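# Find seated fibre plugs in three panel ports

## Task

On fibre panel FP-1, ports 721 to 840 are numbered top to bottom within each column, and the columns are counted from the leftmost to the rightmost. Every port number has two holes stacked vertically. A strip next to them marks one hole as ringed and the other as plain. In the leftmost column the ringed hole is the upper one, and this alternates with each column to the right. Ports 748, 814 and 820 were serviced today. Find every hole of those three ports that has a fibre plug seated in it. A plug dangling on its cord counts as in no hole. Any contact with the cabling fails the task, and so does the robot falling over or ending tilted. In finished_scene, answer with only those holes, separated by commas. Write each hole as one word: the port number followed by ringed or plain, as in answer="999ringed, 998plain". If no hole qualifies, answer nothing.

## Robot and tools

Robot: a LinearBot. It has an omnidirectional base and a column about 1.7 m tall. A carriage rides up and down the column (lift_m, 0 to 1 m, absolute) and carries two six-joint arms. Each arm ends in a five-finger hand.

Heights and reach: the arm bases sit about 0.57 m + lift_m above the floor, and parts of the carriage hang roughly 0.15 m lower. A hand point reaches up to 0.78 m from its shoulder, but only about 0.4 m below the arm base.

Cameras: carriage_camera is fixed and looks forward, tilted about 20 degrees down. left_wrist_camera and right_wrist_camera sit on the little-finger side of each wrist and aim at that hand's point.

Parked arm: joints 1 to 6 at 0, 0.05, 0.05, 1.45, 0, 0.

Frames: in the base frame the origin is on the floor under the base centre, x forward, y left, z up, in metres. The left_hand and right_hand readings are the hand points in this frame. The true hand is often lower than reported. base_odometry is in the odometry frame, which is the base frame at the start of the scene. It counts wheel turns only, so it drifts. Its heading is in rad, positive to the left.

move: runs one action. The action is made of "base", "joints", "speeds" and "min_time_s". "cameras" and "blocking" are not part of it.
- "base" takes exactly one key, and its value is an offset from where the base last reported itself, not a pose. translate_m is metres, forward positive, -2 to 2. strafe_m is metres, left positive, -2 to 2. rotate_rad is radians, counter-clockwise positive, -6.3 to 6.3.
- "joints" is one flat object holding both arms, keyed by name. Every value is an absolute target.
  - Arm joints, for each side (left_ or right_): joint1 yaws the arm, 0 forward, positive left, -2.617 to 3.054. joint2 is the shoulder, 0 to 3.141: 0 upper arm back, 1.57 up, 3.14 forward. joint3 is the elbow, 0 folded to 3.141 straight. joint4 is wrist pitch, -1.57 to 1.57, positive lifts the fingertips. joint5 is wrist yaw, -1.57 to 1.57, positive swings the fingertips right. joint6 is hand roll, -2.094 to 2.094. All are in rad.
  - Hand keys (<side>_hand_little, _ring, _middle, _index, _thumb_turn, _thumb_bend): -1 closed to +1 open.
  - <side>_hand_force_limit runs -1 to 1, mapping to about 0 to 10 N (15 N for the thumb). <side>_hand_speed runs -0.96 to 1. Both are settings and move nothing.
- "speeds" caps top speeds for this action only. translate_m and strafe_m: 0.02 to 0.5 m/s. rotate_rad: 0.05 to 1.57 rad/s. lift_m: 0.02 to 0.27 m/s.
- "min_time_s" (0.1 to 8 s) sets the shortest time any arm motion may take. A value of 2 or more keeps hand paths straighter.
- "blocking": true or omitted waits until everything is at rest. false returns after about 0.5 s while the motion continues.
- "cameras": a list drawn from carriage_camera, left_wrist_camera, right_wrist_camera, all. [] gives no images.
- A move with no action just reports state and images. It also shows the full "pictures" line and the units and frame of the hand lines.

wait(seconds 0 to 10, cameras): commands nothing. It returns early once earlier motions have settled.

stop(cameras): brakes whatever is still moving. The base coasts a little first. Braked joints may keep pressing on what they touch.

zoom_image(camera, region [x0,y0,x1,y1]): gives a closer look at part of that camera's latest image. Pixels are counted from the top-left corner. The region may be at most 504 by 504.

show_instructions: shows the reference pages for the scene. finished_scene(answer, optional scene 1): ends the scene with the answer string, or unknown.

Result lines:
- base_status and joint_status: done, moving, off_target (resting short and maybe still pushing), contact_stop or time_out (the motion quit and holds in place), not_followed (a built-in check withheld the command), or limit_stop_at_motor_heat.
- Once an unplanned stop or a refusal appears, your later move, wait and finished_scene calls in that same reply are skipped.
- on_its_own lists what happened that you did not command.
- motor_effort is percent of maximum, with the peak in brackets.
- <side>_hand_stopped_by gives six words for little, ring, middle, index, thumb_bend and thumb_turn: moving, target, force, stalled or fault.
- The *_load_n values are fingertip forces in N, positive when the finger is pushed open.
- MOTOR HOT warns that a motor is near 75 °C. At 100 °C the arm goes limp for 30 to 60 s. Parking the arm cools it.

Cautions:
- The task fails if anything touches the fibre cabling. Inspect with cameras and zoom_image rather than with the hands.
- Keep arms parked while driving or thinking, so they do not heat up.
- The base has a contact stop, but the arms have none. A blocked arm keeps pushing and then snaps free. Drive slowly near the panel.
- Tipping risk grows with a high carriage, outstretched arms, pushing, and abrupt stops. Falling or ending tilted fails the task.
- Do not let the two arms press or collide. That can end the scene.
- Avoid hard hits, drops and forceful shoves. If a drive is stopped against something, back off about 0.2 m the way you came.
- Lowering the lift onto something triggers a hard press before it stops.

Each tool is called after "Emit:" by a JSON object that holds its "api" and its "payload", one argument or row to a line.

Reference images:

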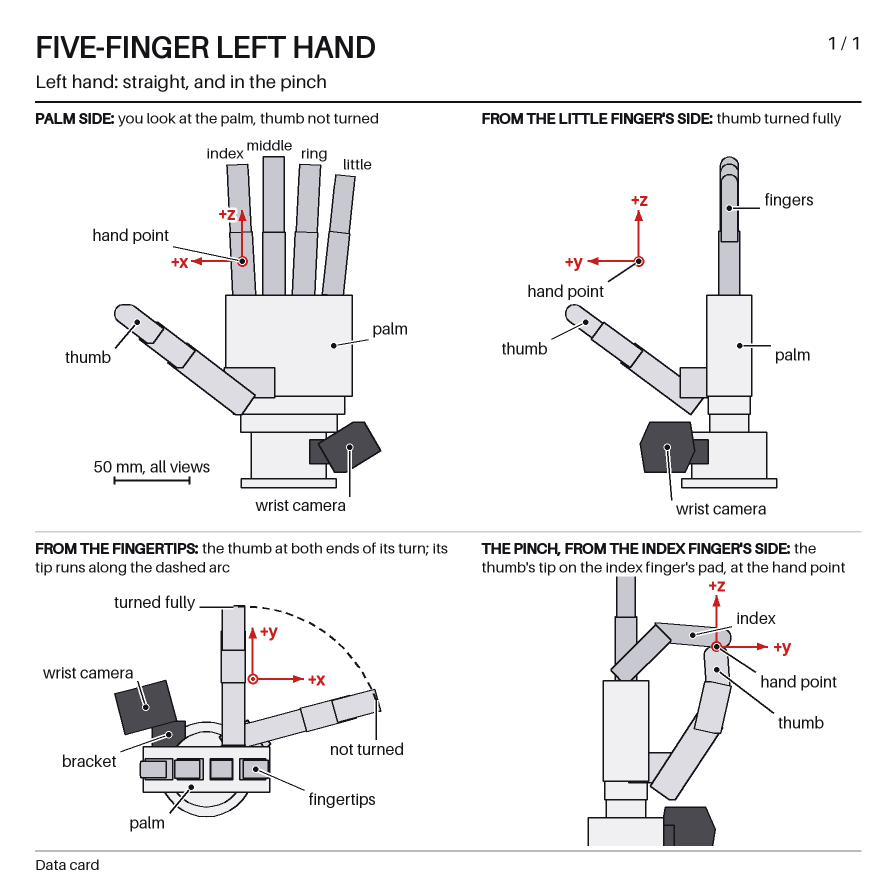

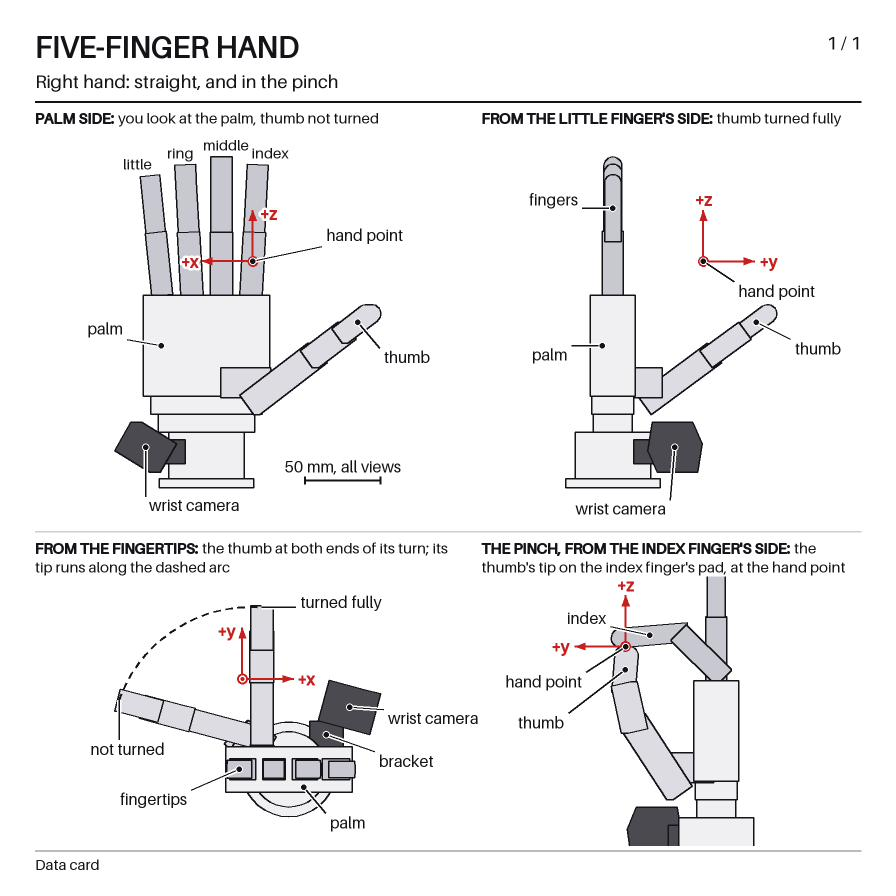

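## Session

Emit:
{"api": "move", "payload": {
  "cameras": ["all"]
}}

Scene clock: 0.00 s.
Joint torques (N m): no reading
base_odometry: x=+0.000 y=+0.000 heading=+0.000
base_status: not commanded
joint_positions: lift_m=+0.300 left_joint1_rad=-0.017 left_joint2_rad=+0.063 left_joint3_rad=+0.035 left_joint4_rad=+1.426 left_joint5_rad=-0.028 left_joint6_rad=-0.019 right_joint1_rad=+0.012 right_joint2_rad=+0.040 right_joint3_rad=+0.050 right_joint4_rad=+1.448 right_joint5_rad=-0.042 right_joint6_rad=+0.049 left_hand_little=+1.000 left_hand_ring=+1.000 left_hand_middle=+1.000 left_hand_index=+1.000 left_hand_thumb_turn=+1.000 left_hand_thumb_bend=+1.000 left_hand_force_limit=+0.000 left_hand_speed=-0.800 right_hand_little=+1.000 right_hand_ring=+1.000 right_hand_middle=+1.000 right_hand_index=+1.000 right_hand_thumb_turn=+1.000 right_hand_thumb_bend=+1.000 right_hand_force_limit=+0.000 right_hand_speed=-0.800
joint_status: not commanded
left_hand_stopped_by: target,target,target,target,target,target
right_hand_stopped_by: target,target,target,target,target,target
left_little_load_n: 0.0
left_ring_load_n: 0.0
left_middle_load_n: 0.0
left_index_load_n: 0.0
left_thumb_bend_load_n: 0.0
left_thumb_turn_load_n: 0.0
right_little_load_n: 0.0
right_ring_load_n: 0.0
right_middle_load_n: 0.0
right_index_load_n: 0.0
right_thumb_bend_load_n: 0.0
right_thumb_turn_load_n: 0.0
motor_effort: lift_m=+19 drive_wheels=+3
left_hand: x=+0.3337 y=+0.2876 z=+1.2866 quat_wxyz=(+0.693, -0.071, +0.052, -0.716) (m; base frame)
right_hand: x=+0.3143 y=-0.2730 z=+1.2935 quat_wxyz=(+0.728, -0.055, +0.026, -0.683) (m; base frame)
pictures: carriage_camera, left_wrist_camera, right_wrist_camera
Images, in order (width x height): carriage_camera 672x504, left_wrist_camera 672x504, right_wrist_camera 672x504.

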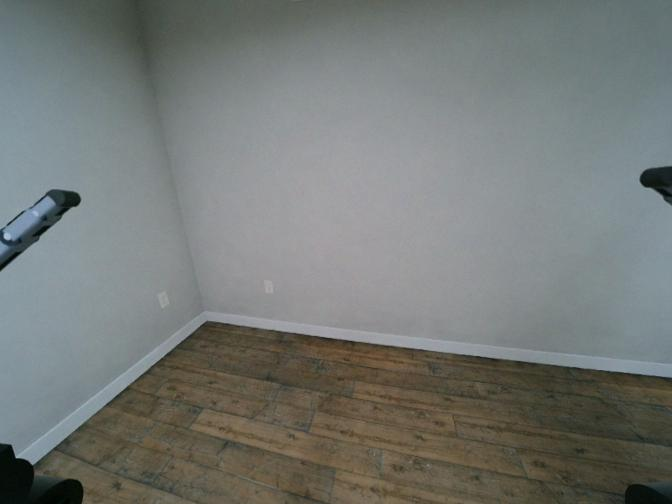

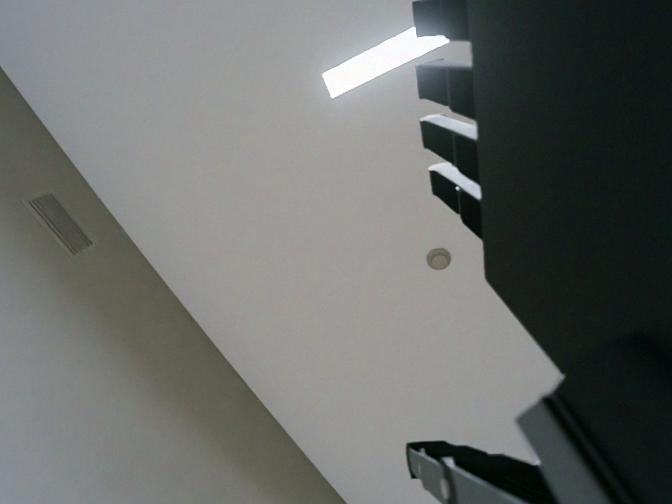

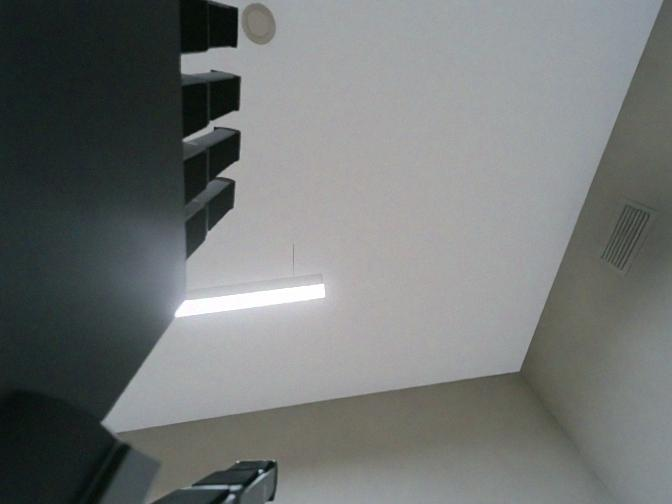

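Emit:
{"api": "move", "payload": {
  "base": {"rotate_rad": -1.2},
  "cameras": ["carriage_camera"]
}}

Emit:
{"api": "move", "payload": {
  "base": {"rotate_rad": -1.2},
  "cameras": ["carriage_camera"]
}}

Emit:
{"api": "move", "payload": {
  "base": {"rotate_rad": -1.2},
  "cameras": ["carriage_camera"]
}}

Emit:
{"api": "move", "payload": {
  "base": {"rotate_rad": -1.2},
  "cameras": ["carriage_camera"]
}}

Scene clock: 4.37 s.
Joint torques (N m): left_arm=[-0.06 3.58 5.96 -0.06 0.04 -0.06] | right_arm=[-0.02 3.85 5.93 0.1 -0.02 0.07]
move: done
base_odometry: x=+0.000 y=+0.000 heading=-1.200
base_status: done
joint_positions: lift_m=+0.300 left_joint1_rad=-0.017 left_joint2_rad=+0.063 left_joint3_rad=+0.035 left_joint4_rad=+1.426 left_joint5_rad=-0.028 left_joint6_rad=-0.019 right_joint1_rad=+0.012 right_joint2_rad=+0.040 right_joint3_rad=+0.050 right_joint4_rad=+1.448 right_joint5_rad=-0.042 right_joint6_rad=+0.049 left_hand_little=+1.000 left_hand_ring=+1.000 left_hand_middle=+1.000 left_hand_index=+1.000 left_hand_thumb_turn=+1.000 left_hand_thumb_bend=+1.000 left_hand_force_limit=+0.000 left_hand_speed=-0.800 right_hand_little=+1.000 right_hand_ring=+1.000 right_hand_middle=+1.000 right_hand_index=+1.000 right_hand_thumb_turn=+1.000 right_hand_thumb_bend=+1.000 right_hand_force_limit=+0.000 right_hand_speed=-0.800
joint_status: not commanded
left_hand_stopped_by: target,target,target,target,target,target
right_hand_stopped_by: target,target,target,target,target,target
left_little_load_n: 0.0
left_ring_load_n: 0.0
left_middle_load_n: 0.0
left_index_load_n: 0.0
left_thumb_bend_load_n: 0.0
left_thumb_turn_load_n: 0.0
right_little_load_n: 0.0
right_ring_load_n: 0.0
right_middle_load_n: 0.0
right_index_load_n: 0.0
right_thumb_bend_load_n: 0.0
right_thumb_turn_load_n: 0.0
motor_effort: lift_m=+19(19) drive_wheels=+5(12)
left_hand: x=+0.3337 y=+0.2876 z=+1.2866 quat_wxyz=(+0.693, -0.071, +0.052, -0.716)
right_hand: x=+0.3143 y=-0.2730 z=+1.2935 quat_wxyz=(+0.728, -0.055, +0.026, -0.683)
Images, in order (width x height): carriage_camera 672x504.

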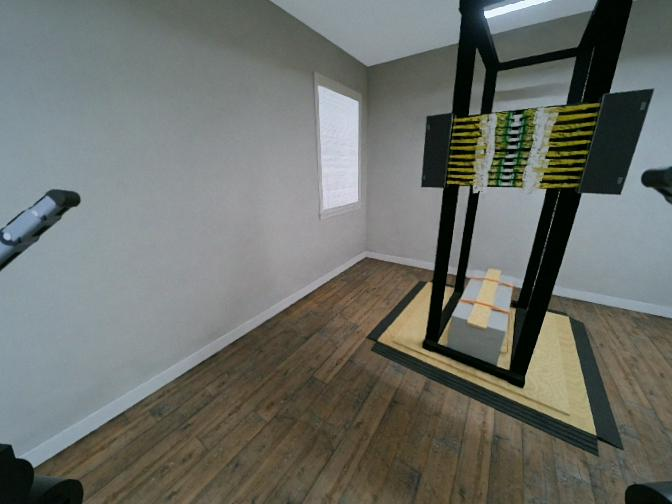

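Scene clock: 7.13 s.
Joint torques (N m): left_arm=[-0.05 3.55 5.98 -0.04 0.04 -0.06] | right_arm=[-0.02 3.95 5.72 0.07 -0.02 0.07]
move: done
base_odometry: x=+0.000 y=+0.000 heading=-2.400
base_status: done
joint_positions: lift_m=+0.300 left_joint1_rad=-0.017 left_joint2_rad=+0.063 left_joint3_rad=+0.035 left_joint4_rad=+1.426 left_joint5_rad=-0.028 left_joint6_rad=-0.019 right_joint1_rad=+0.012 right_joint2_rad=+0.040 right_joint3_rad=+0.050 right_joint4_rad=+1.448 right_joint5_rad=-0.042 right_joint6_rad=+0.049 left_hand_little=+1.000 left_hand_ring=+1.000 left_hand_middle=+1.000 left_hand_index=+1.000 left_hand_thumb_turn=+1.000 left_hand_thumb_bend=+1.000 left_hand_force_limit=+0.000 left_hand_speed=-0.800 right_hand_little=+1.000 right_hand_ring=+1.000 right_hand_middle=+1.000 right_hand_index=+1.000 right_hand_thumb_turn=+1.000 right_hand_thumb_bend=+1.000 right_hand_force_limit=+0.000 right_hand_speed=-0.800
joint_status: not commanded
left_hand_stopped_by: target,target,target,target,target,target
right_hand_stopped_by: target,target,target,target,target,target
left_little_load_n: 0.0
left_ring_load_n: 0.0
left_middle_load_n: 0.0
left_index_load_n: 0.0
left_thumb_bend_load_n: 0.0
left_thumb_turn_load_n: 0.0
right_little_load_n: 0.0
right_ring_load_n: 0.0
right_middle_load_n: 0.0
right_index_load_n: 0.0
right_thumb_bend_load_n: 0.0
right_thumb_turn_load_n: 0.0
motor_effort: lift_m=+19(19) drive_wheels=+5(11)
left_hand: x=+0.3337 y=+0.2876 z=+1.2866 quat_wxyz=(+0.693, -0.071, +0.052, -0.716)
right_hand: x=+0.3144 y=-0.2730 z=+1.2935 quat_wxyz=(+0.728, -0.055, +0.026, -0.683)
Images, in order (width x height): carriage_camera 672x504.

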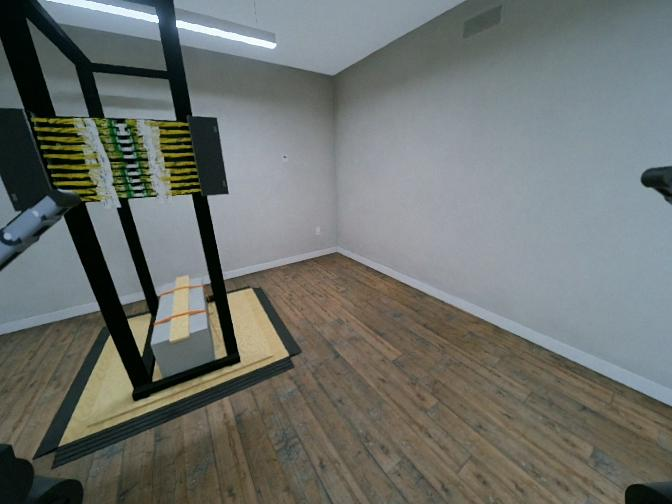

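Scene clock: 9.90 s.
Joint torques (N m): left_arm=[-0.05 3.55 6.08 -0.07 0.05 -0.06] | right_arm=[-0.01 3.93 5.82 0.06 -0.02 0.07]
move: done
base_odometry: x=+0.000 y=+0.000 heading=+2.684
base_status: done
joint_positions: lift_m=+0.300 left_joint1_rad=-0.017 left_joint2_rad=+0.063 left_joint3_rad=+0.035 left_joint4_rad=+1.425 left_joint5_rad=-0.028 left_joint6_rad=-0.019 right_joint1_rad=+0.012 right_joint2_rad=+0.040 right_joint3_rad=+0.050 right_joint4_rad=+1.447 right_joint5_rad=-0.042 right_joint6_rad=+0.049 left_hand_little=+1.000 left_hand_ring=+1.000 left_hand_middle=+1.000 left_hand_index=+1.000 left_hand_thumb_turn=+1.000 left_hand_thumb_bend=+1.000 left_hand_force_limit=+0.000 left_hand_speed=-0.800 right_hand_little=+1.000 right_hand_ring=+1.000 right_hand_middle=+1.000 right_hand_index=+1.000 right_hand_thumb_turn=+1.000 right_hand_thumb_bend=+1.000 right_hand_force_limit=+0.000 right_hand_speed=-0.800
joint_status: not commanded
left_hand_stopped_by: target,target,target,target,target,target
right_hand_stopped_by: target,target,target,target,target,target
left_little_load_n: 0.0
left_ring_load_n: 0.0
left_middle_load_n: 0.0
left_index_load_n: 0.0
left_thumb_bend_load_n: 0.0
left_thumb_turn_load_n: 0.0
right_little_load_n: 0.0
right_ring_load_n: 0.0
right_middle_load_n: 0.0
right_index_load_n: 0.0
right_thumb_bend_load_n: 0.0
right_thumb_turn_load_n: 0.0
motor_effort: lift_m=+19(19) drive_wheels=+5(11)
left_hand: x=+0.3338 y=+0.2876 z=+1.2866 quat_wxyz=(+0.693, -0.071, +0.052, -0.716)
right_hand: x=+0.3145 y=-0.2730 z=+1.2934 quat_wxyz=(+0.728, -0.055, +0.026, -0.683)
Images, in order (width x height): carriage_camera 672x504.

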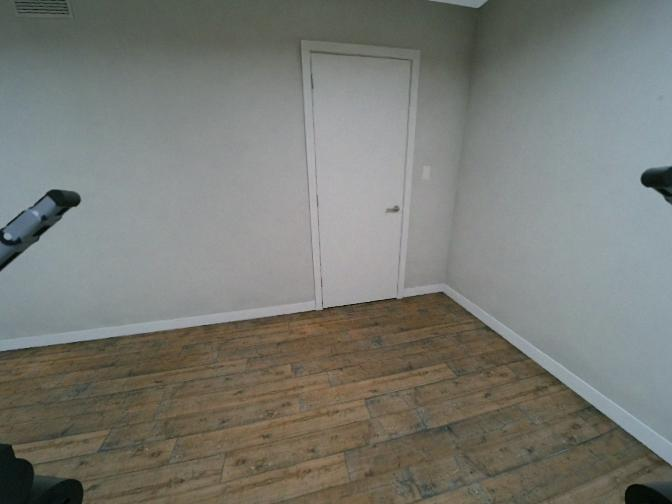

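Scene clock: 12.67 s.
Joint torques (N m): left_arm=[-0.06 3.54 5.96 -0.03 0.05 -0.06] | right_arm=[-0.01 3.95 5.82 0.09 -0.02 0.07]
move: done
base_odometry: x=+0.000 y=+0.000 heading=+1.484
base_status: done
joint_positions: lift_m=+0.300 left_joint1_rad=-0.017 left_joint2_rad=+0.063 left_joint3_rad=+0.035 left_joint4_rad=+1.425 left_joint5_rad=-0.028 left_joint6_rad=-0.019 right_joint1_rad=+0.012 right_joint2_rad=+0.040 right_joint3_rad=+0.050 right_joint4_rad=+1.447 right_joint5_rad=-0.042 right_joint6_rad=+0.049 left_hand_little=+1.000 left_hand_ring=+1.000 left_hand_middle=+1.000 left_hand_index=+1.000 left_hand_thumb_turn=+1.000 left_hand_thumb_bend=+1.000 left_hand_force_limit=+0.000 left_hand_speed=-0.800 right_hand_little=+1.000 right_hand_ring=+1.000 right_hand_middle=+1.000 right_hand_index=+1.000 right_hand_thumb_turn=+1.000 right_hand_thumb_bend=+1.000 right_hand_force_limit=+0.000 right_hand_speed=-0.800
joint_status: not commanded
left_hand_stopped_by: target,target,target,target,target,target
right_hand_stopped_by: target,target,target,target,target,target
left_little_load_n: 0.0
left_ring_load_n: 0.0
left_middle_load_n: 0.0
left_index_load_n: 0.0
left_thumb_bend_load_n: 0.0
left_thumb_turn_load_n: 0.0
right_little_load_n: -0.5
right_ring_load_n: 0.0
right_middle_load_n: 0.0
right_index_load_n: 0.0
right_thumb_bend_load_n: 0.0
right_thumb_turn_load_n: 0.0
motor_effort: lift_m=+19(19) drive_wheels=+5(11)
left_hand: x=+0.3338 y=+0.2876 z=+1.2866 quat_wxyz=(+0.693, -0.071, +0.052, -0.716)
right_hand: x=+0.3146 y=-0.2730 z=+1.2934 quat_wxyz=(+0.728, -0.055, +0.027, -0.683)
Images, in order (width x height): carriage_camera 672x504.

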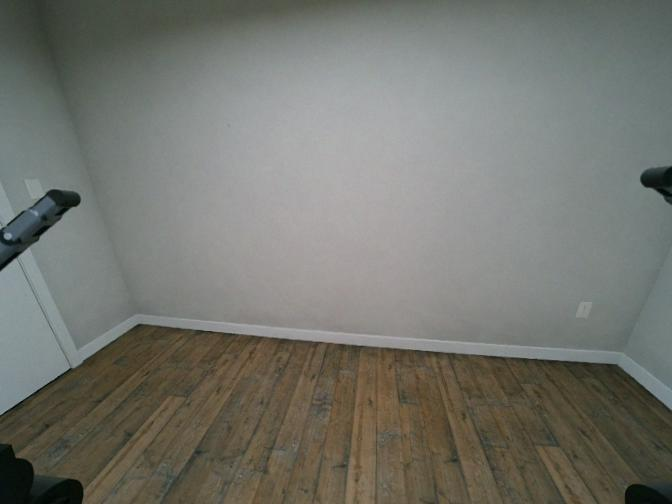

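Emit:
{"api": "move", "payload": {
  "base": {"rotate_rad": 2.95},
  "cameras": ["carriage_camera"]
}}

Scene clock: 17.73 s.
Joint torques (N m): left_arm=[-0.05 3.62 6.02 0.01 0.05 -0.06] | right_arm=[-0.01 3.97 5.86 0.07 -0.02 0.07]
move: done
base_odometry: x=+0.000 y=+0.000 heading=-1.849
base_status: done
joint_positions: lift_m=+0.300 left_joint1_rad=-0.017 left_joint2_rad=+0.063 left_joint3_rad=+0.035 left_joint4_rad=+1.425 left_joint5_rad=-0.028 left_joint6_rad=-0.019 right_joint1_rad=+0.012 right_joint2_rad=+0.040 right_joint3_rad=+0.050 right_joint4_rad=+1.445 right_joint5_rad=-0.042 right_joint6_rad=+0.049 left_hand_little=+1.000 left_hand_ring=+1.000 left_hand_middle=+1.000 left_hand_index=+1.000 left_hand_thumb_turn=+1.000 left_hand_thumb_bend=+1.000 left_hand_force_limit=+0.000 left_hand_speed=-0.800 right_hand_little=+1.000 right_hand_ring=+1.000 right_hand_middle=+1.000 right_hand_index=+1.000 right_hand_thumb_turn=+1.000 right_hand_thumb_bend=+1.000 right_hand_force_limit=+0.000 right_hand_speed=-0.800
joint_status: not commanded
left_hand_stopped_by: target,target,target,target,target,target
right_hand_stopped_by: target,target,target,target,target,target
left_little_load_n: 0.0
left_ring_load_n: 0.0
left_middle_load_n: 0.0
left_index_load_n: 0.0
left_thumb_bend_load_n: 0.0
left_thumb_turn_load_n: 0.0
right_little_load_n: 0.0
right_ring_load_n: 0.0
right_middle_load_n: 0.0
right_index_load_n: 0.0
right_thumb_bend_load_n: 0.0
right_thumb_turn_load_n: 0.0
motor_effort: lift_m=+19(19) drive_wheels=+5(14)
left_hand: x=+0.3339 y=+0.2876 z=+1.2865 quat_wxyz=(+0.693, -0.071, +0.052, -0.716)
right_hand: x=+0.3151 y=-0.2730 z=+1.2932 quat_wxyz=(+0.728, -0.056, +0.027, -0.683)
Images, in order (width x height): carriage_camera 672x504.

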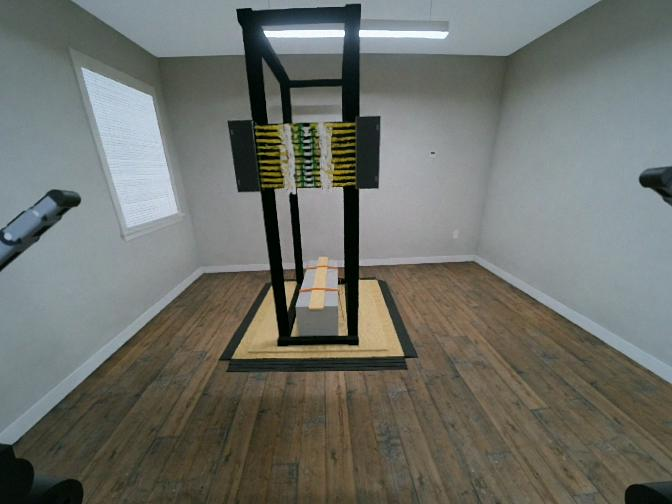

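Emit:
{"api": "zoom_image", "payload": {
  "camera": "carriage_camera",
  "region": [220, 100, 390, 210]
}}

Emit:
{"api": "move", "payload": {
  "base": {"translate_m": 1.0},
  "joints": {"lift_m": 0.5},
  "speeds": {"translate_m": 0.3},
  "cameras": ["carriage_camera"]
}}

Scaled by 2.965.

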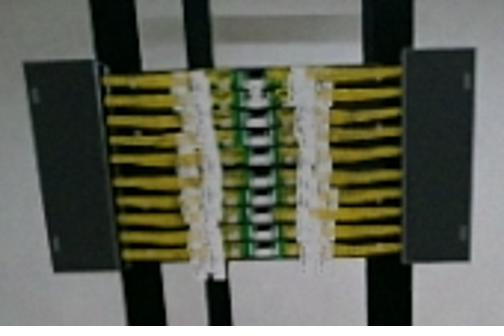

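Scene clock: 23.73 s.
Joint torques (N m): left_arm=[-0.06 3.63 6.02 0.01 0.05 -0.06] | right_arm=[-0.02 4.07 5.91 0.11 -0.02 0.07]
move: done
base_odometry: x=-0.274 y=-0.962 heading=-1.849
base_status: done
joint_positions: lift_m=+0.500 left_joint1_rad=-0.017 left_joint2_rad=+0.063 left_joint3_rad=+0.035 left_joint4_rad=+1.425 left_joint5_rad=-0.028 left_joint6_rad=-0.019 right_joint1_rad=+0.012 right_joint2_rad=+0.040 right_joint3_rad=+0.050 right_joint4_rad=+1.447 right_joint5_rad=-0.042 right_joint6_rad=+0.049 left_hand_little=+1.000 left_hand_ring=+1.000 left_hand_middle=+1.000 left_hand_index=+1.000 left_hand_thumb_turn=+1.000 left_hand_thumb_bend=+1.000 left_hand_force_limit=+0.000 left_hand_speed=-0.800 right_hand_little=+1.000 right_hand_ring=+1.000 right_hand_middle=+1.000 right_hand_index=+1.000 right_hand_thumb_turn=+1.000 right_hand_thumb_bend=+1.000 right_hand_force_limit=+0.000 right_hand_speed=-0.800
joint_status: all done
left_hand_stopped_by: target,target,target,target,target,target
right_hand_stopped_by: target,target,target,target,target,target
left_little_load_n: 0.0
left_ring_load_n: 0.0
left_middle_load_n: 0.0
left_index_load_n: 0.0
left_thumb_bend_load_n: 0.0
left_thumb_turn_load_n: 0.0
right_little_load_n: 0.0
right_ring_load_n: 0.0
right_middle_load_n: 0.0
right_index_load_n: 0.0
right_thumb_bend_load_n: 0.0
right_thumb_turn_load_n: 0.0
motor_effort: lift_m=+18(23) drive_wheels=+5(16)
left_hand: x=+0.3338 y=+0.2876 z=+1.4867 quat_wxyz=(+0.693, -0.071, +0.052, -0.716)
right_hand: x=+0.3146 y=-0.2730 z=+1.4935 quat_wxyz=(+0.728, -0.055, +0.027, -0.683)
Images, in order (width x height): carriage_camera 672x504.

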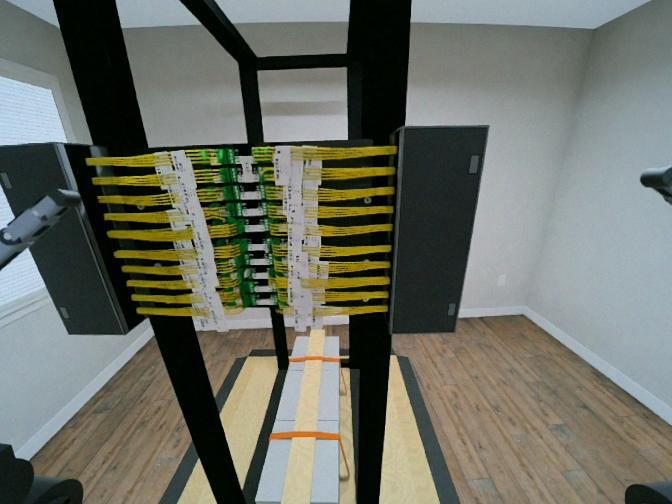

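Emit:
{"api": "zoom_image", "payload": {
  "camera": "carriage_camera",
  "region": [80, 130, 400, 340]
}}

Emit:
{"api": "zoom_image", "payload": {
  "camera": "carriage_camera",
  "region": [180, 140, 320, 240]
}}

Scaled by 1.575.

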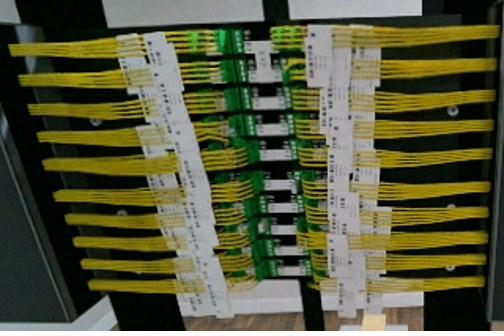

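Scaled by 3.600.

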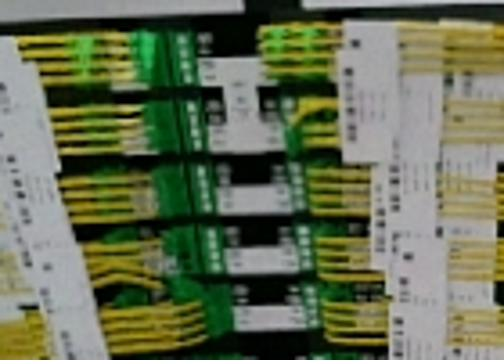

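Emit:
{"api": "move", "payload": {
  "base": {"strafe_m": 0.25},
  "joints": {"lift_m": 0.4},
  "speeds": {"strafe_m": 0.2},
  "cameras": ["carriage_camera"]
}}

Scene clock: 33.03 s.
Joint torques (N m): left_arm=[-0.02 3.51 6.02 -0.01 0.05 -0.06] | right_arm=[-0.01 4 5.85 0.03 -0.02 0.07]
move: done
base_odometry: x=-0.034 y=-1.030 heading=-1.849
base_status: done
joint_positions: lift_m=+0.400 left_joint1_rad=-0.017 left_joint2_rad=+0.063 left_joint3_rad=+0.035 left_joint4_rad=+1.425 left_joint5_rad=-0.028 left_joint6_rad=-0.019 right_joint1_rad=+0.012 right_joint2_rad=+0.040 right_joint3_rad=+0.050 right_joint4_rad=+1.448 right_joint5_rad=-0.042 right_joint6_rad=+0.049 left_hand_little=+1.000 left_hand_ring=+1.000 left_hand_middle=+1.000 left_hand_index=+1.000 left_hand_thumb_turn=+1.000 left_hand_thumb_bend=+1.000 left_hand_force_limit=+0.000 left_hand_speed=-0.800 right_hand_little=+1.000 right_hand_ring=+1.000 right_hand_middle=+1.000 right_hand_index=+1.000 right_hand_thumb_turn=+1.000 right_hand_thumb_bend=+1.000 right_hand_force_limit=+0.000 right_hand_speed=-0.800
joint_status: all done
left_hand_stopped_by: target,target,target,target,target,target
right_hand_stopped_by: target,target,target,target,target,target
left_little_load_n: 0.0
left_ring_load_n: 0.0
left_middle_load_n: 0.5
left_index_load_n: 0.0
left_thumb_bend_load_n: 0.0
left_thumb_turn_load_n: 0.0
right_little_load_n: 0.0
right_ring_load_n: 0.0
right_middle_load_n: 0.0
right_index_load_n: 0.0
right_thumb_bend_load_n: 0.0
right_thumb_turn_load_n: 0.0
motor_effort: lift_m=+20(20) drive_wheels=+3(11)
left_hand: x=+0.3338 y=+0.2876 z=+1.3865 quat_wxyz=(+0.693, -0.071, +0.052, -0.716)
right_hand: x=+0.3144 y=-0.2730 z=+1.3934 quat_wxyz=(+0.728, -0.055, +0.026, -0.683)
Images, in order (width x height): carriage_camera 672x504.

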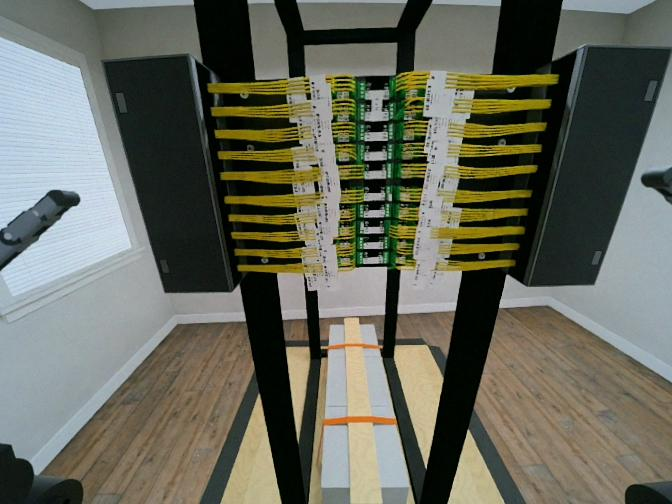

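Emit:
{"api": "zoom_image", "payload": {
  "camera": "carriage_camera",
  "region": [200, 65, 380, 285]
}}

Emit:
{"api": "zoom_image", "payload": {
  "camera": "carriage_camera",
  "region": [380, 65, 560, 285]
}}

Emit:
{"api": "zoom_image", "payload": {
  "camera": "carriage_camera",
  "region": [330, 70, 430, 145]
}}

Scaled by 2.291.

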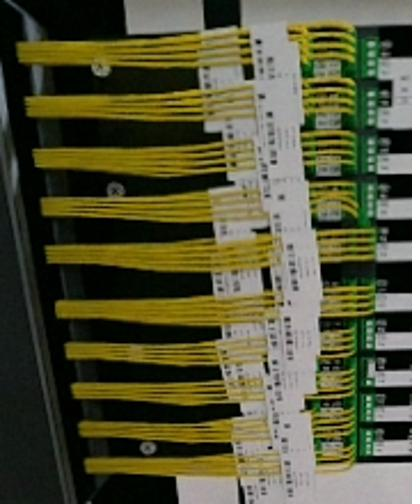

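Scaled by 2.291.

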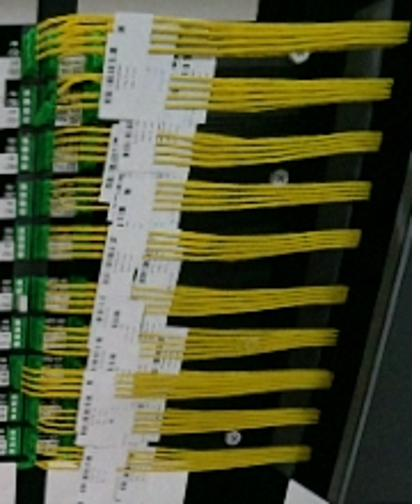

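Scaled by 5.040.

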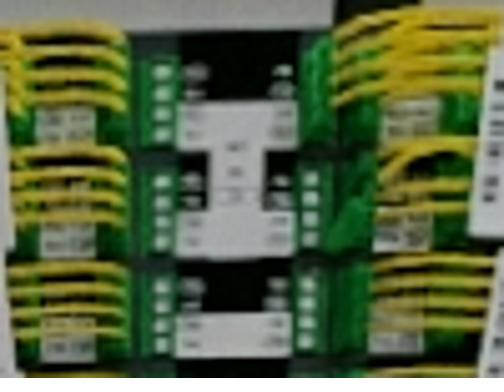

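Emit:
{"api": "move", "payload": {
  "base": {"translate_m": 0.15},
  "joints": {"lift_m": 0.3},
  "speeds": {"translate_m": 0.15},
  "cameras": ["carriage_camera"]
}}

Scene clock: 41.60 s.
Joint torques (N m): left_arm=[-0.05 3.66 6.08 -0.04 0.05 -0.06] | right_arm=[-0.01 3.9 6.02 0.07 -0.02 0.07]
move: done
base_odometry: x=-0.075 y=-1.175 heading=-1.849
base_status: done
joint_positions: lift_m=+0.300 left_joint1_rad=-0.017 left_joint2_rad=+0.063 left_joint3_rad=+0.035 left_joint4_rad=+1.426 left_joint5_rad=-0.028 left_joint6_rad=-0.019 right_joint1_rad=+0.012 right_joint2_rad=+0.040 right_joint3_rad=+0.050 right_joint4_rad=+1.447 right_joint5_rad=-0.042 right_joint6_rad=+0.049 left_hand_little=+1.000 left_hand_ring=+1.000 left_hand_middle=+1.000 left_hand_index=+1.000 left_hand_thumb_turn=+1.000 left_hand_thumb_bend=+1.000 left_hand_force_limit=+0.000 left_hand_speed=-0.800 right_hand_little=+1.000 right_hand_ring=+1.000 right_hand_middle=+1.000 right_hand_index=+1.000 right_hand_thumb_turn=+1.000 right_hand_thumb_bend=+1.000 right_hand_force_limit=+0.000 right_hand_speed=-0.800
joint_status: all done
left_hand_stopped_by: target,target,target,target,target,target
right_hand_stopped_by: target,target,target,target,target,target
left_little_load_n: 0.0
left_ring_load_n: 0.0
left_middle_load_n: 0.0
left_index_load_n: 0.0
left_thumb_bend_load_n: 0.0
left_thumb_turn_load_n: 0.0
right_little_load_n: 0.0
right_ring_load_n: 0.0
right_middle_load_n: 0.0
right_index_load_n: 0.0
right_thumb_bend_load_n: 0.5
right_thumb_turn_load_n: 0.0
motor_effort: lift_m=+19(20) drive_wheels=-1(10)
left_hand: x=+0.3336 y=+0.2876 z=+1.2865 quat_wxyz=(+0.693, -0.071, +0.051, -0.716)
right_hand: x=+0.3147 y=-0.2730 z=+1.2933 quat_wxyz=(+0.728, -0.055, +0.027, -0.683)
Images, in order (width x height): carriage_camera 672x504.

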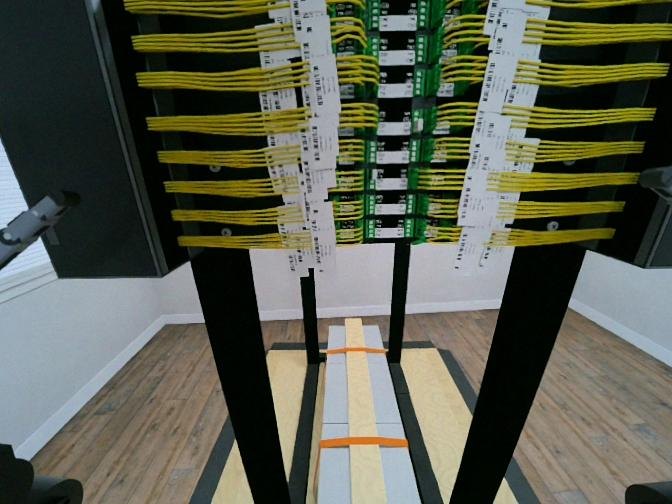

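Emit:
{"api": "zoom_image", "payload": {
  "camera": "carriage_camera",
  "region": [320, 0, 480, 120]
}}

Emit:
{"api": "zoom_image", "payload": {
  "camera": "carriage_camera",
  "region": [320, 120, 480, 250]
}}

Scaled by 3.150.

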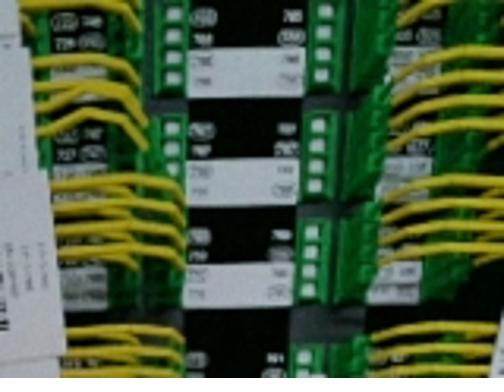

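Scaled by 3.150.

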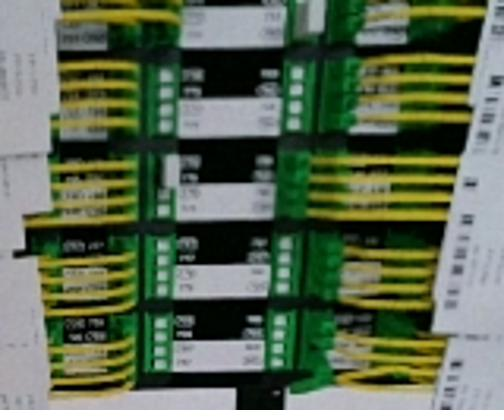

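Emit:
{"api": "move", "payload": {
  "joints": {"lift_m": 0.45},
  "cameras": ["carriage_camera"]
}}

Emit:
{"api": "zoom_image", "payload": {
  "camera": "carriage_camera",
  "region": [320, 130, 480, 250]
}}

Scene clock: 47.47 s.
Joint torques (N m): left_arm=[-0.05 3.54 5.9 -0.03 0.05 -0.06] | right_arm=[-0.01 3.9 5.74 0.05 -0.02 0.07]
move: done
base_odometry: x=-0.075 y=-1.175 heading=-1.849
base_status: not commanded
joint_positions: lift_m=+0.450 left_joint1_rad=-0.017 left_joint2_rad=+0.063 left_joint3_rad=+0.035 left_joint4_rad=+1.426 left_joint5_rad=-0.028 left_joint6_rad=-0.019 right_joint1_rad=+0.012 right_joint2_rad=+0.040 right_joint3_rad=+0.050 right_joint4_rad=+1.447 right_joint5_rad=-0.042 right_joint6_rad=+0.049 left_hand_little=+1.000 left_hand_ring=+1.000 left_hand_middle=+1.000 left_hand_index=+1.000 left_hand_thumb_turn=+1.000 left_hand_thumb_bend=+1.000 left_hand_force_limit=+0.000 left_hand_speed=-0.800 right_hand_little=+1.000 right_hand_ring=+1.000 right_hand_middle=+1.000 right_hand_index=+1.000 right_hand_thumb_turn=+1.000 right_hand_thumb_bend=+1.000 right_hand_force_limit=+0.000 right_hand_speed=-0.800
joint_status: all done
left_hand_stopped_by: target,target,target,target,target,target
right_hand_stopped_by: target,target,target,target,target,target
left_little_load_n: 0.0
left_ring_load_n: 0.0
left_middle_load_n: 0.0
left_index_load_n: 0.0
left_thumb_bend_load_n: 0.0
left_thumb_turn_load_n: 0.0
right_little_load_n: 0.0
right_ring_load_n: 0.0
right_middle_load_n: 0.0
right_index_load_n: 0.0
right_thumb_bend_load_n: 0.0
right_thumb_turn_load_n: 0.0
motor_effort: lift_m=+18(23) drive_wheels=+0(4)
left_hand: x=+0.3336 y=+0.2876 z=+1.4367 quat_wxyz=(+0.693, -0.071, +0.051, -0.716)
right_hand: x=+0.3145 y=-0.2730 z=+1.4435 quat_wxyz=(+0.728, -0.055, +0.026, -0.683)
Images, in order (width x height): carriage_camera 672x504.

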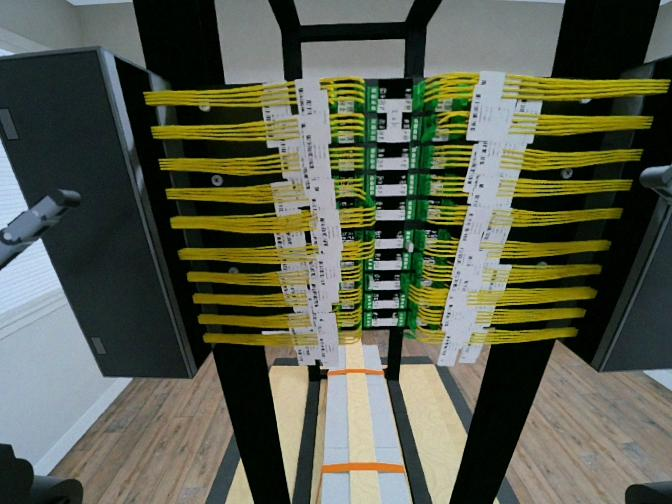

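Scaled by 3.150.

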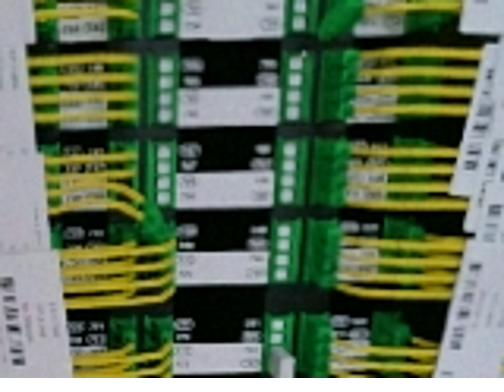

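Emit:
{"api": "zoom_image", "payload": {
  "camera": "carriage_camera",
  "region": [360, 170, 430, 220]
}}

Scaled by 7.200.

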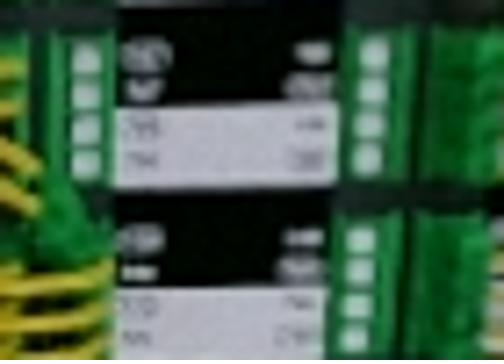

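Emit:
{"api": "move", "payload": {
  "base": {"translate_m": -0.5},
  "speeds": {"translate_m": 0.3},
  "cameras": ["carriage_camera"]
}}

Emit:
{"api": "move", "payload": {
  "joints": {"left_joint1_rad": 0.0, "left_joint2_rad": 1.0, "left_joint3_rad": 1.0, "left_joint4_rad": 0.0, "left_joint5_rad": 0.0, "left_joint6_rad": 0.0},
  "min_time_s": 3,
  "cameras": ["carriage_camera", "left_wrist_camera"]
}}

Scene clock: 68.67 s.
Joint torques (N m): left_arm=[-0.05 3.6 6.01 -0.02 0.05 -0.06] | right_arm=[-0.01 4.05 6.04 0.07 -0.02 0.07]
move: done
base_odometry: x=+0.062 y=-0.694 heading=-1.849
base_status: done
joint_positions: lift_m=+0.450 left_joint1_rad=-0.017 left_joint2_rad=+0.063 left_joint3_rad=+0.035 left_joint4_rad=+1.428 left_joint5_rad=-0.028 left_joint6_rad=-0.019 right_joint1_rad=+0.012 right_joint2_rad=+0.040 right_joint3_rad=+0.050 right_joint4_rad=+1.448 right_joint5_rad=-0.042 right_joint6_rad=+0.049 left_hand_little=+1.000 left_hand_ring=+1.000 left_hand_middle=+1.000 left_hand_index=+1.000 left_hand_thumb_turn=+1.000 left_hand_thumb_bend=+1.000 left_hand_force_limit=+0.000 left_hand_speed=-0.800 right_hand_little=+1.000 right_hand_ring=+1.000 right_hand_middle=+1.000 right_hand_index=+1.000 right_hand_thumb_turn=+1.000 right_hand_thumb_bend=+1.000 right_hand_force_limit=+0.000 right_hand_speed=-0.800
joint_status: not commanded
left_hand_stopped_by: target,target,target,target,target,target
right_hand_stopped_by: target,target,target,target,target,target
left_little_load_n: 0.0
left_ring_load_n: 0.0
left_middle_load_n: 0.0
left_index_load_n: 0.0
left_thumb_bend_load_n: 0.0
left_thumb_turn_load_n: 0.0
right_little_load_n: 0.0
right_ring_load_n: 0.0
right_middle_load_n: 0.0
right_index_load_n: 0.0
right_thumb_bend_load_n: 0.0
right_thumb_turn_load_n: 0.0
motor_effort: lift_m=+18(18) drive_wheels=+2(16)
left_hand: x=+0.3332 y=+0.2876 z=+1.4369 quat_wxyz=(+0.693, -0.071, +0.051, -0.716)
right_hand: x=+0.3143 y=-0.2730 z=+1.4436 quat_wxyz=(+0.728, -0.055, +0.026, -0.683)
Images, in order (width x height): carriage_camera 672x504.

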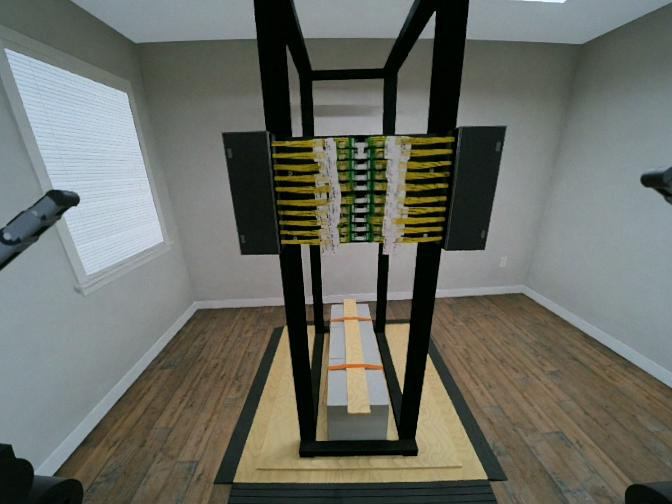

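Scene clock: 72.00 s.
Joint torques (N m): left_arm=[0.75 -1.69 10.07 1.81 0.22 0.01] | right_arm=[-0.01 3.93 5.85 0.06 -0.02 0.07]
move: done
base_odometry: x=+0.062 y=-0.694 heading=-1.849
base_status: not commanded
joint_positions: lift_m=+0.450 left_joint1_rad=-0.009 left_joint2_rad=+0.989 left_joint3_rad=+0.975 left_joint4_rad=+0.022 left_joint5_rad=-0.018 left_joint6_rad=-0.006 right_joint1_rad=+0.012 right_joint2_rad=+0.040 right_joint3_rad=+0.050 right_joint4_rad=+1.448 right_joint5_rad=-0.042 right_joint6_rad=+0.049 left_hand_little=+1.000 left_hand_ring=+1.000 left_hand_middle=+1.000 left_hand_index=+1.000 left_hand_thumb_turn=+1.000 left_hand_thumb_bend=+1.000 left_hand_force_limit=+0.000 left_hand_speed=-0.800 right_hand_little=+1.000 right_hand_ring=+1.000 right_hand_middle=+1.000 right_hand_index=+1.000 right_hand_thumb_turn=+1.000 right_hand_thumb_bend=+1.000 right_hand_force_limit=+0.000 right_hand_speed=-0.800
joint_status: all done
left_hand_stopped_by: target,target,target,target,target,target
right_hand_stopped_by: target,target,target,target,target,target
left_little_load_n: 0.0
left_ring_load_n: 0.0
left_middle_load_n: 0.0
left_index_load_n: -0.5
left_thumb_bend_load_n: 0.0
left_thumb_turn_load_n: 0.0
right_little_load_n: 0.0
right_ring_load_n: 0.0
right_middle_load_n: 0.0
right_index_load_n: 0.0
right_thumb_bend_load_n: 0.0
right_thumb_turn_load_n: 0.0
motor_effort: lift_m=+18(18) drive_wheels=+1(2)
left_hand: x=+0.6155 y=+0.2848 z=+1.3315 quat_wxyz=(+0.503, -0.502, +0.494, -0.501)
right_hand: x=+0.3142 y=-0.2730 z=+1.4436 quat_wxyz=(+0.728, -0.054, +0.026, -0.683)
Images, in order (width x height): carriage_camera 672x504, left_wrist_camera 672x504.

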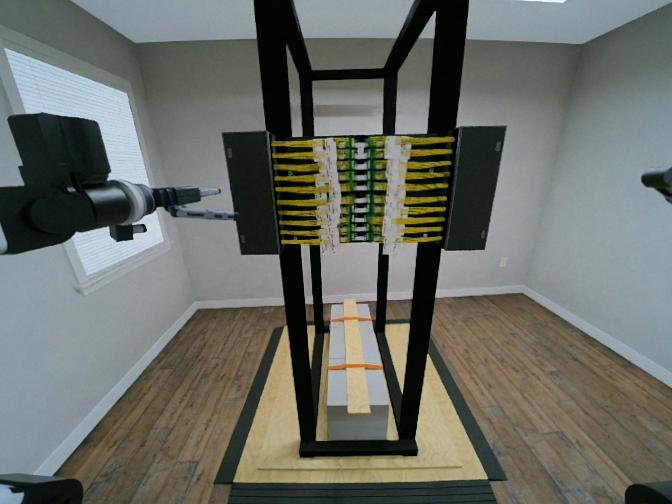

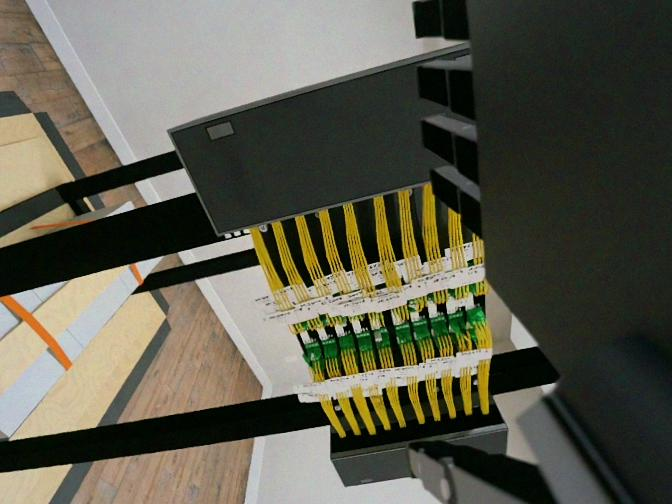

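Emit:
{"api": "zoom_image", "payload": {
  "camera": "left_wrist_camera",
  "region": [280, 220, 500, 440]
}}

Scaled by 2.291.

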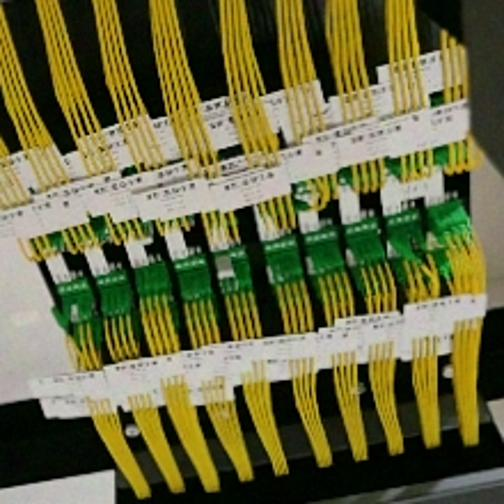

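Emit:
{"api": "move", "payload": {
  "base": {"strafe_m": -0.38},
  "joints": {"left_joint1_rad": 0.0, "left_joint2_rad": 1.3, "left_joint3_rad": 1.6, "left_joint4_rad": -0.3, "left_joint5_rad": 0.0, "left_joint6_rad": 1.57},
  "min_time_s": 3,
  "speeds": {"strafe_m": 0.2},
  "cameras": ["carriage_camera", "left_wrist_camera"]
}}

Scene clock: 106.93 s.
Joint torques (N m): left_arm=[0.53 -3.26 9.2 1.82 0.16 0.04] | right_arm=[-0.01 3.95 5.83 0.05 -0.02 0.07]
move: done
base_odometry: x=-0.303 y=-0.590 heading=-1.849
base_status: done
joint_positions: lift_m=+0.450 left_joint1_rad=-0.007 left_joint2_rad=+1.285 left_joint3_rad=+1.577 left_joint4_rad=-0.278 left_joint5_rad=-0.013 left_joint6_rad=+1.562 right_joint1_rad=+0.012 right_joint2_rad=+0.040 right_joint3_rad=+0.050 right_joint4_rad=+1.448 right_joint5_rad=-0.042 right_joint6_rad=+0.049 left_hand_little=+1.000 left_hand_ring=+1.000 left_hand_middle=+1.000 left_hand_index=+1.000 left_hand_thumb_turn=+1.000 left_hand_thumb_bend=+1.000 left_hand_force_limit=+0.000 left_hand_speed=-0.800 right_hand_little=+1.000 right_hand_ring=+1.000 right_hand_middle=+1.000 right_hand_index=+1.000 right_hand_thumb_turn=+1.000 right_hand_thumb_bend=+1.000 right_hand_force_limit=+0.000 right_hand_speed=-0.800
joint_status: all done
left_hand_stopped_by: target,target,target,target,target,target
right_hand_stopped_by: target,target,target,target,target,target
left_little_load_n: 0.0
left_ring_load_n: 0.0
left_middle_load_n: 0.0
left_index_load_n: 0.0
left_thumb_bend_load_n: 0.0
left_thumb_turn_load_n: 0.0
right_little_load_n: 0.0
right_ring_load_n: 0.0
right_middle_load_n: 0.0
right_index_load_n: 0.0
right_thumb_bend_load_n: 0.0
right_thumb_turn_load_n: 0.0
motor_effort: lift_m=+18(18) drive_wheels=+0(9)
left_hand: x=+0.6571 y=+0.3755 z=+1.4658 quat_wxyz=(+0.712, -0.006, +0.702, -0.001)
right_hand: x=+0.3142 y=-0.2730 z=+1.4436 quat_wxyz=(+0.728, -0.054, +0.026, -0.683)
Images, in order (width x height): carriage_camera 672x504, left_wrist_camera 672x504.

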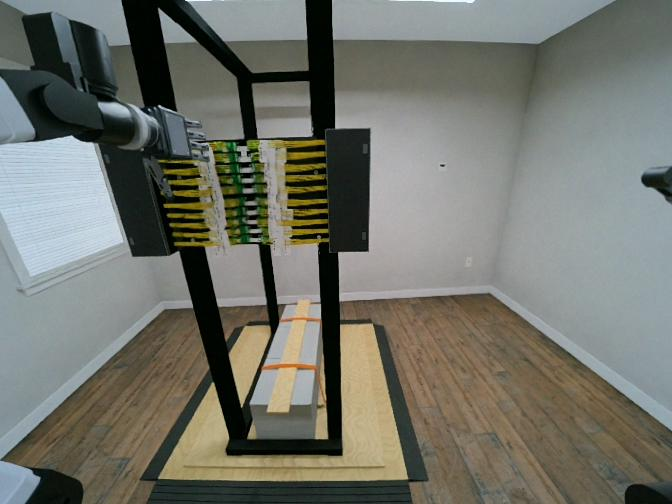

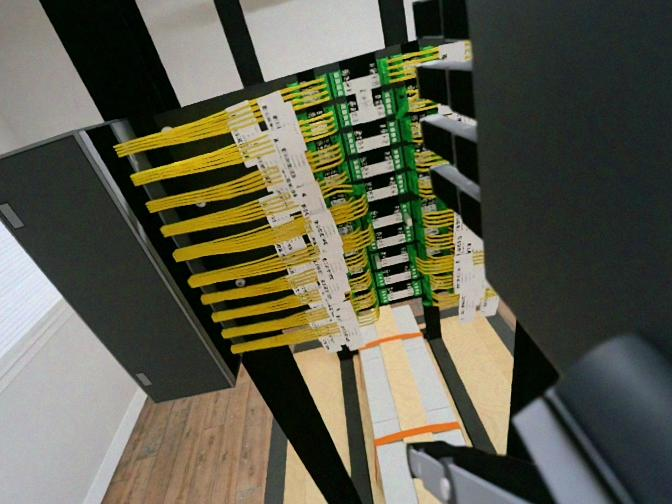

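Emit:
{"api": "zoom_image", "payload": {
  "camera": "left_wrist_camera",
  "region": [280, 60, 440, 190]
}}

Emit:
{"api": "zoom_image", "payload": {
  "camera": "left_wrist_camera",
  "region": [310, 180, 470, 310]
}}

Scaled by 3.150.

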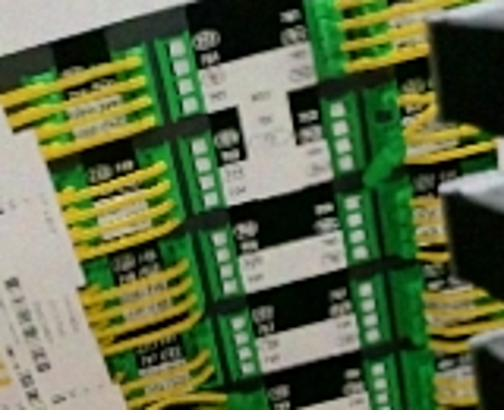

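Scaled by 3.150.

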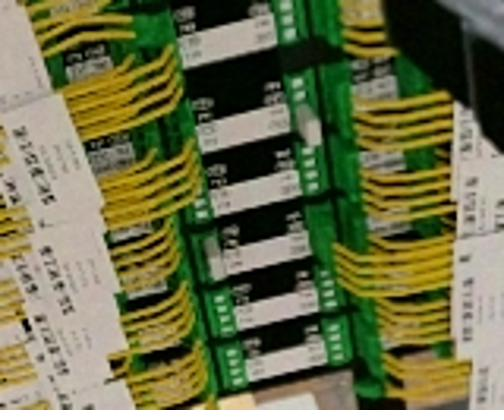

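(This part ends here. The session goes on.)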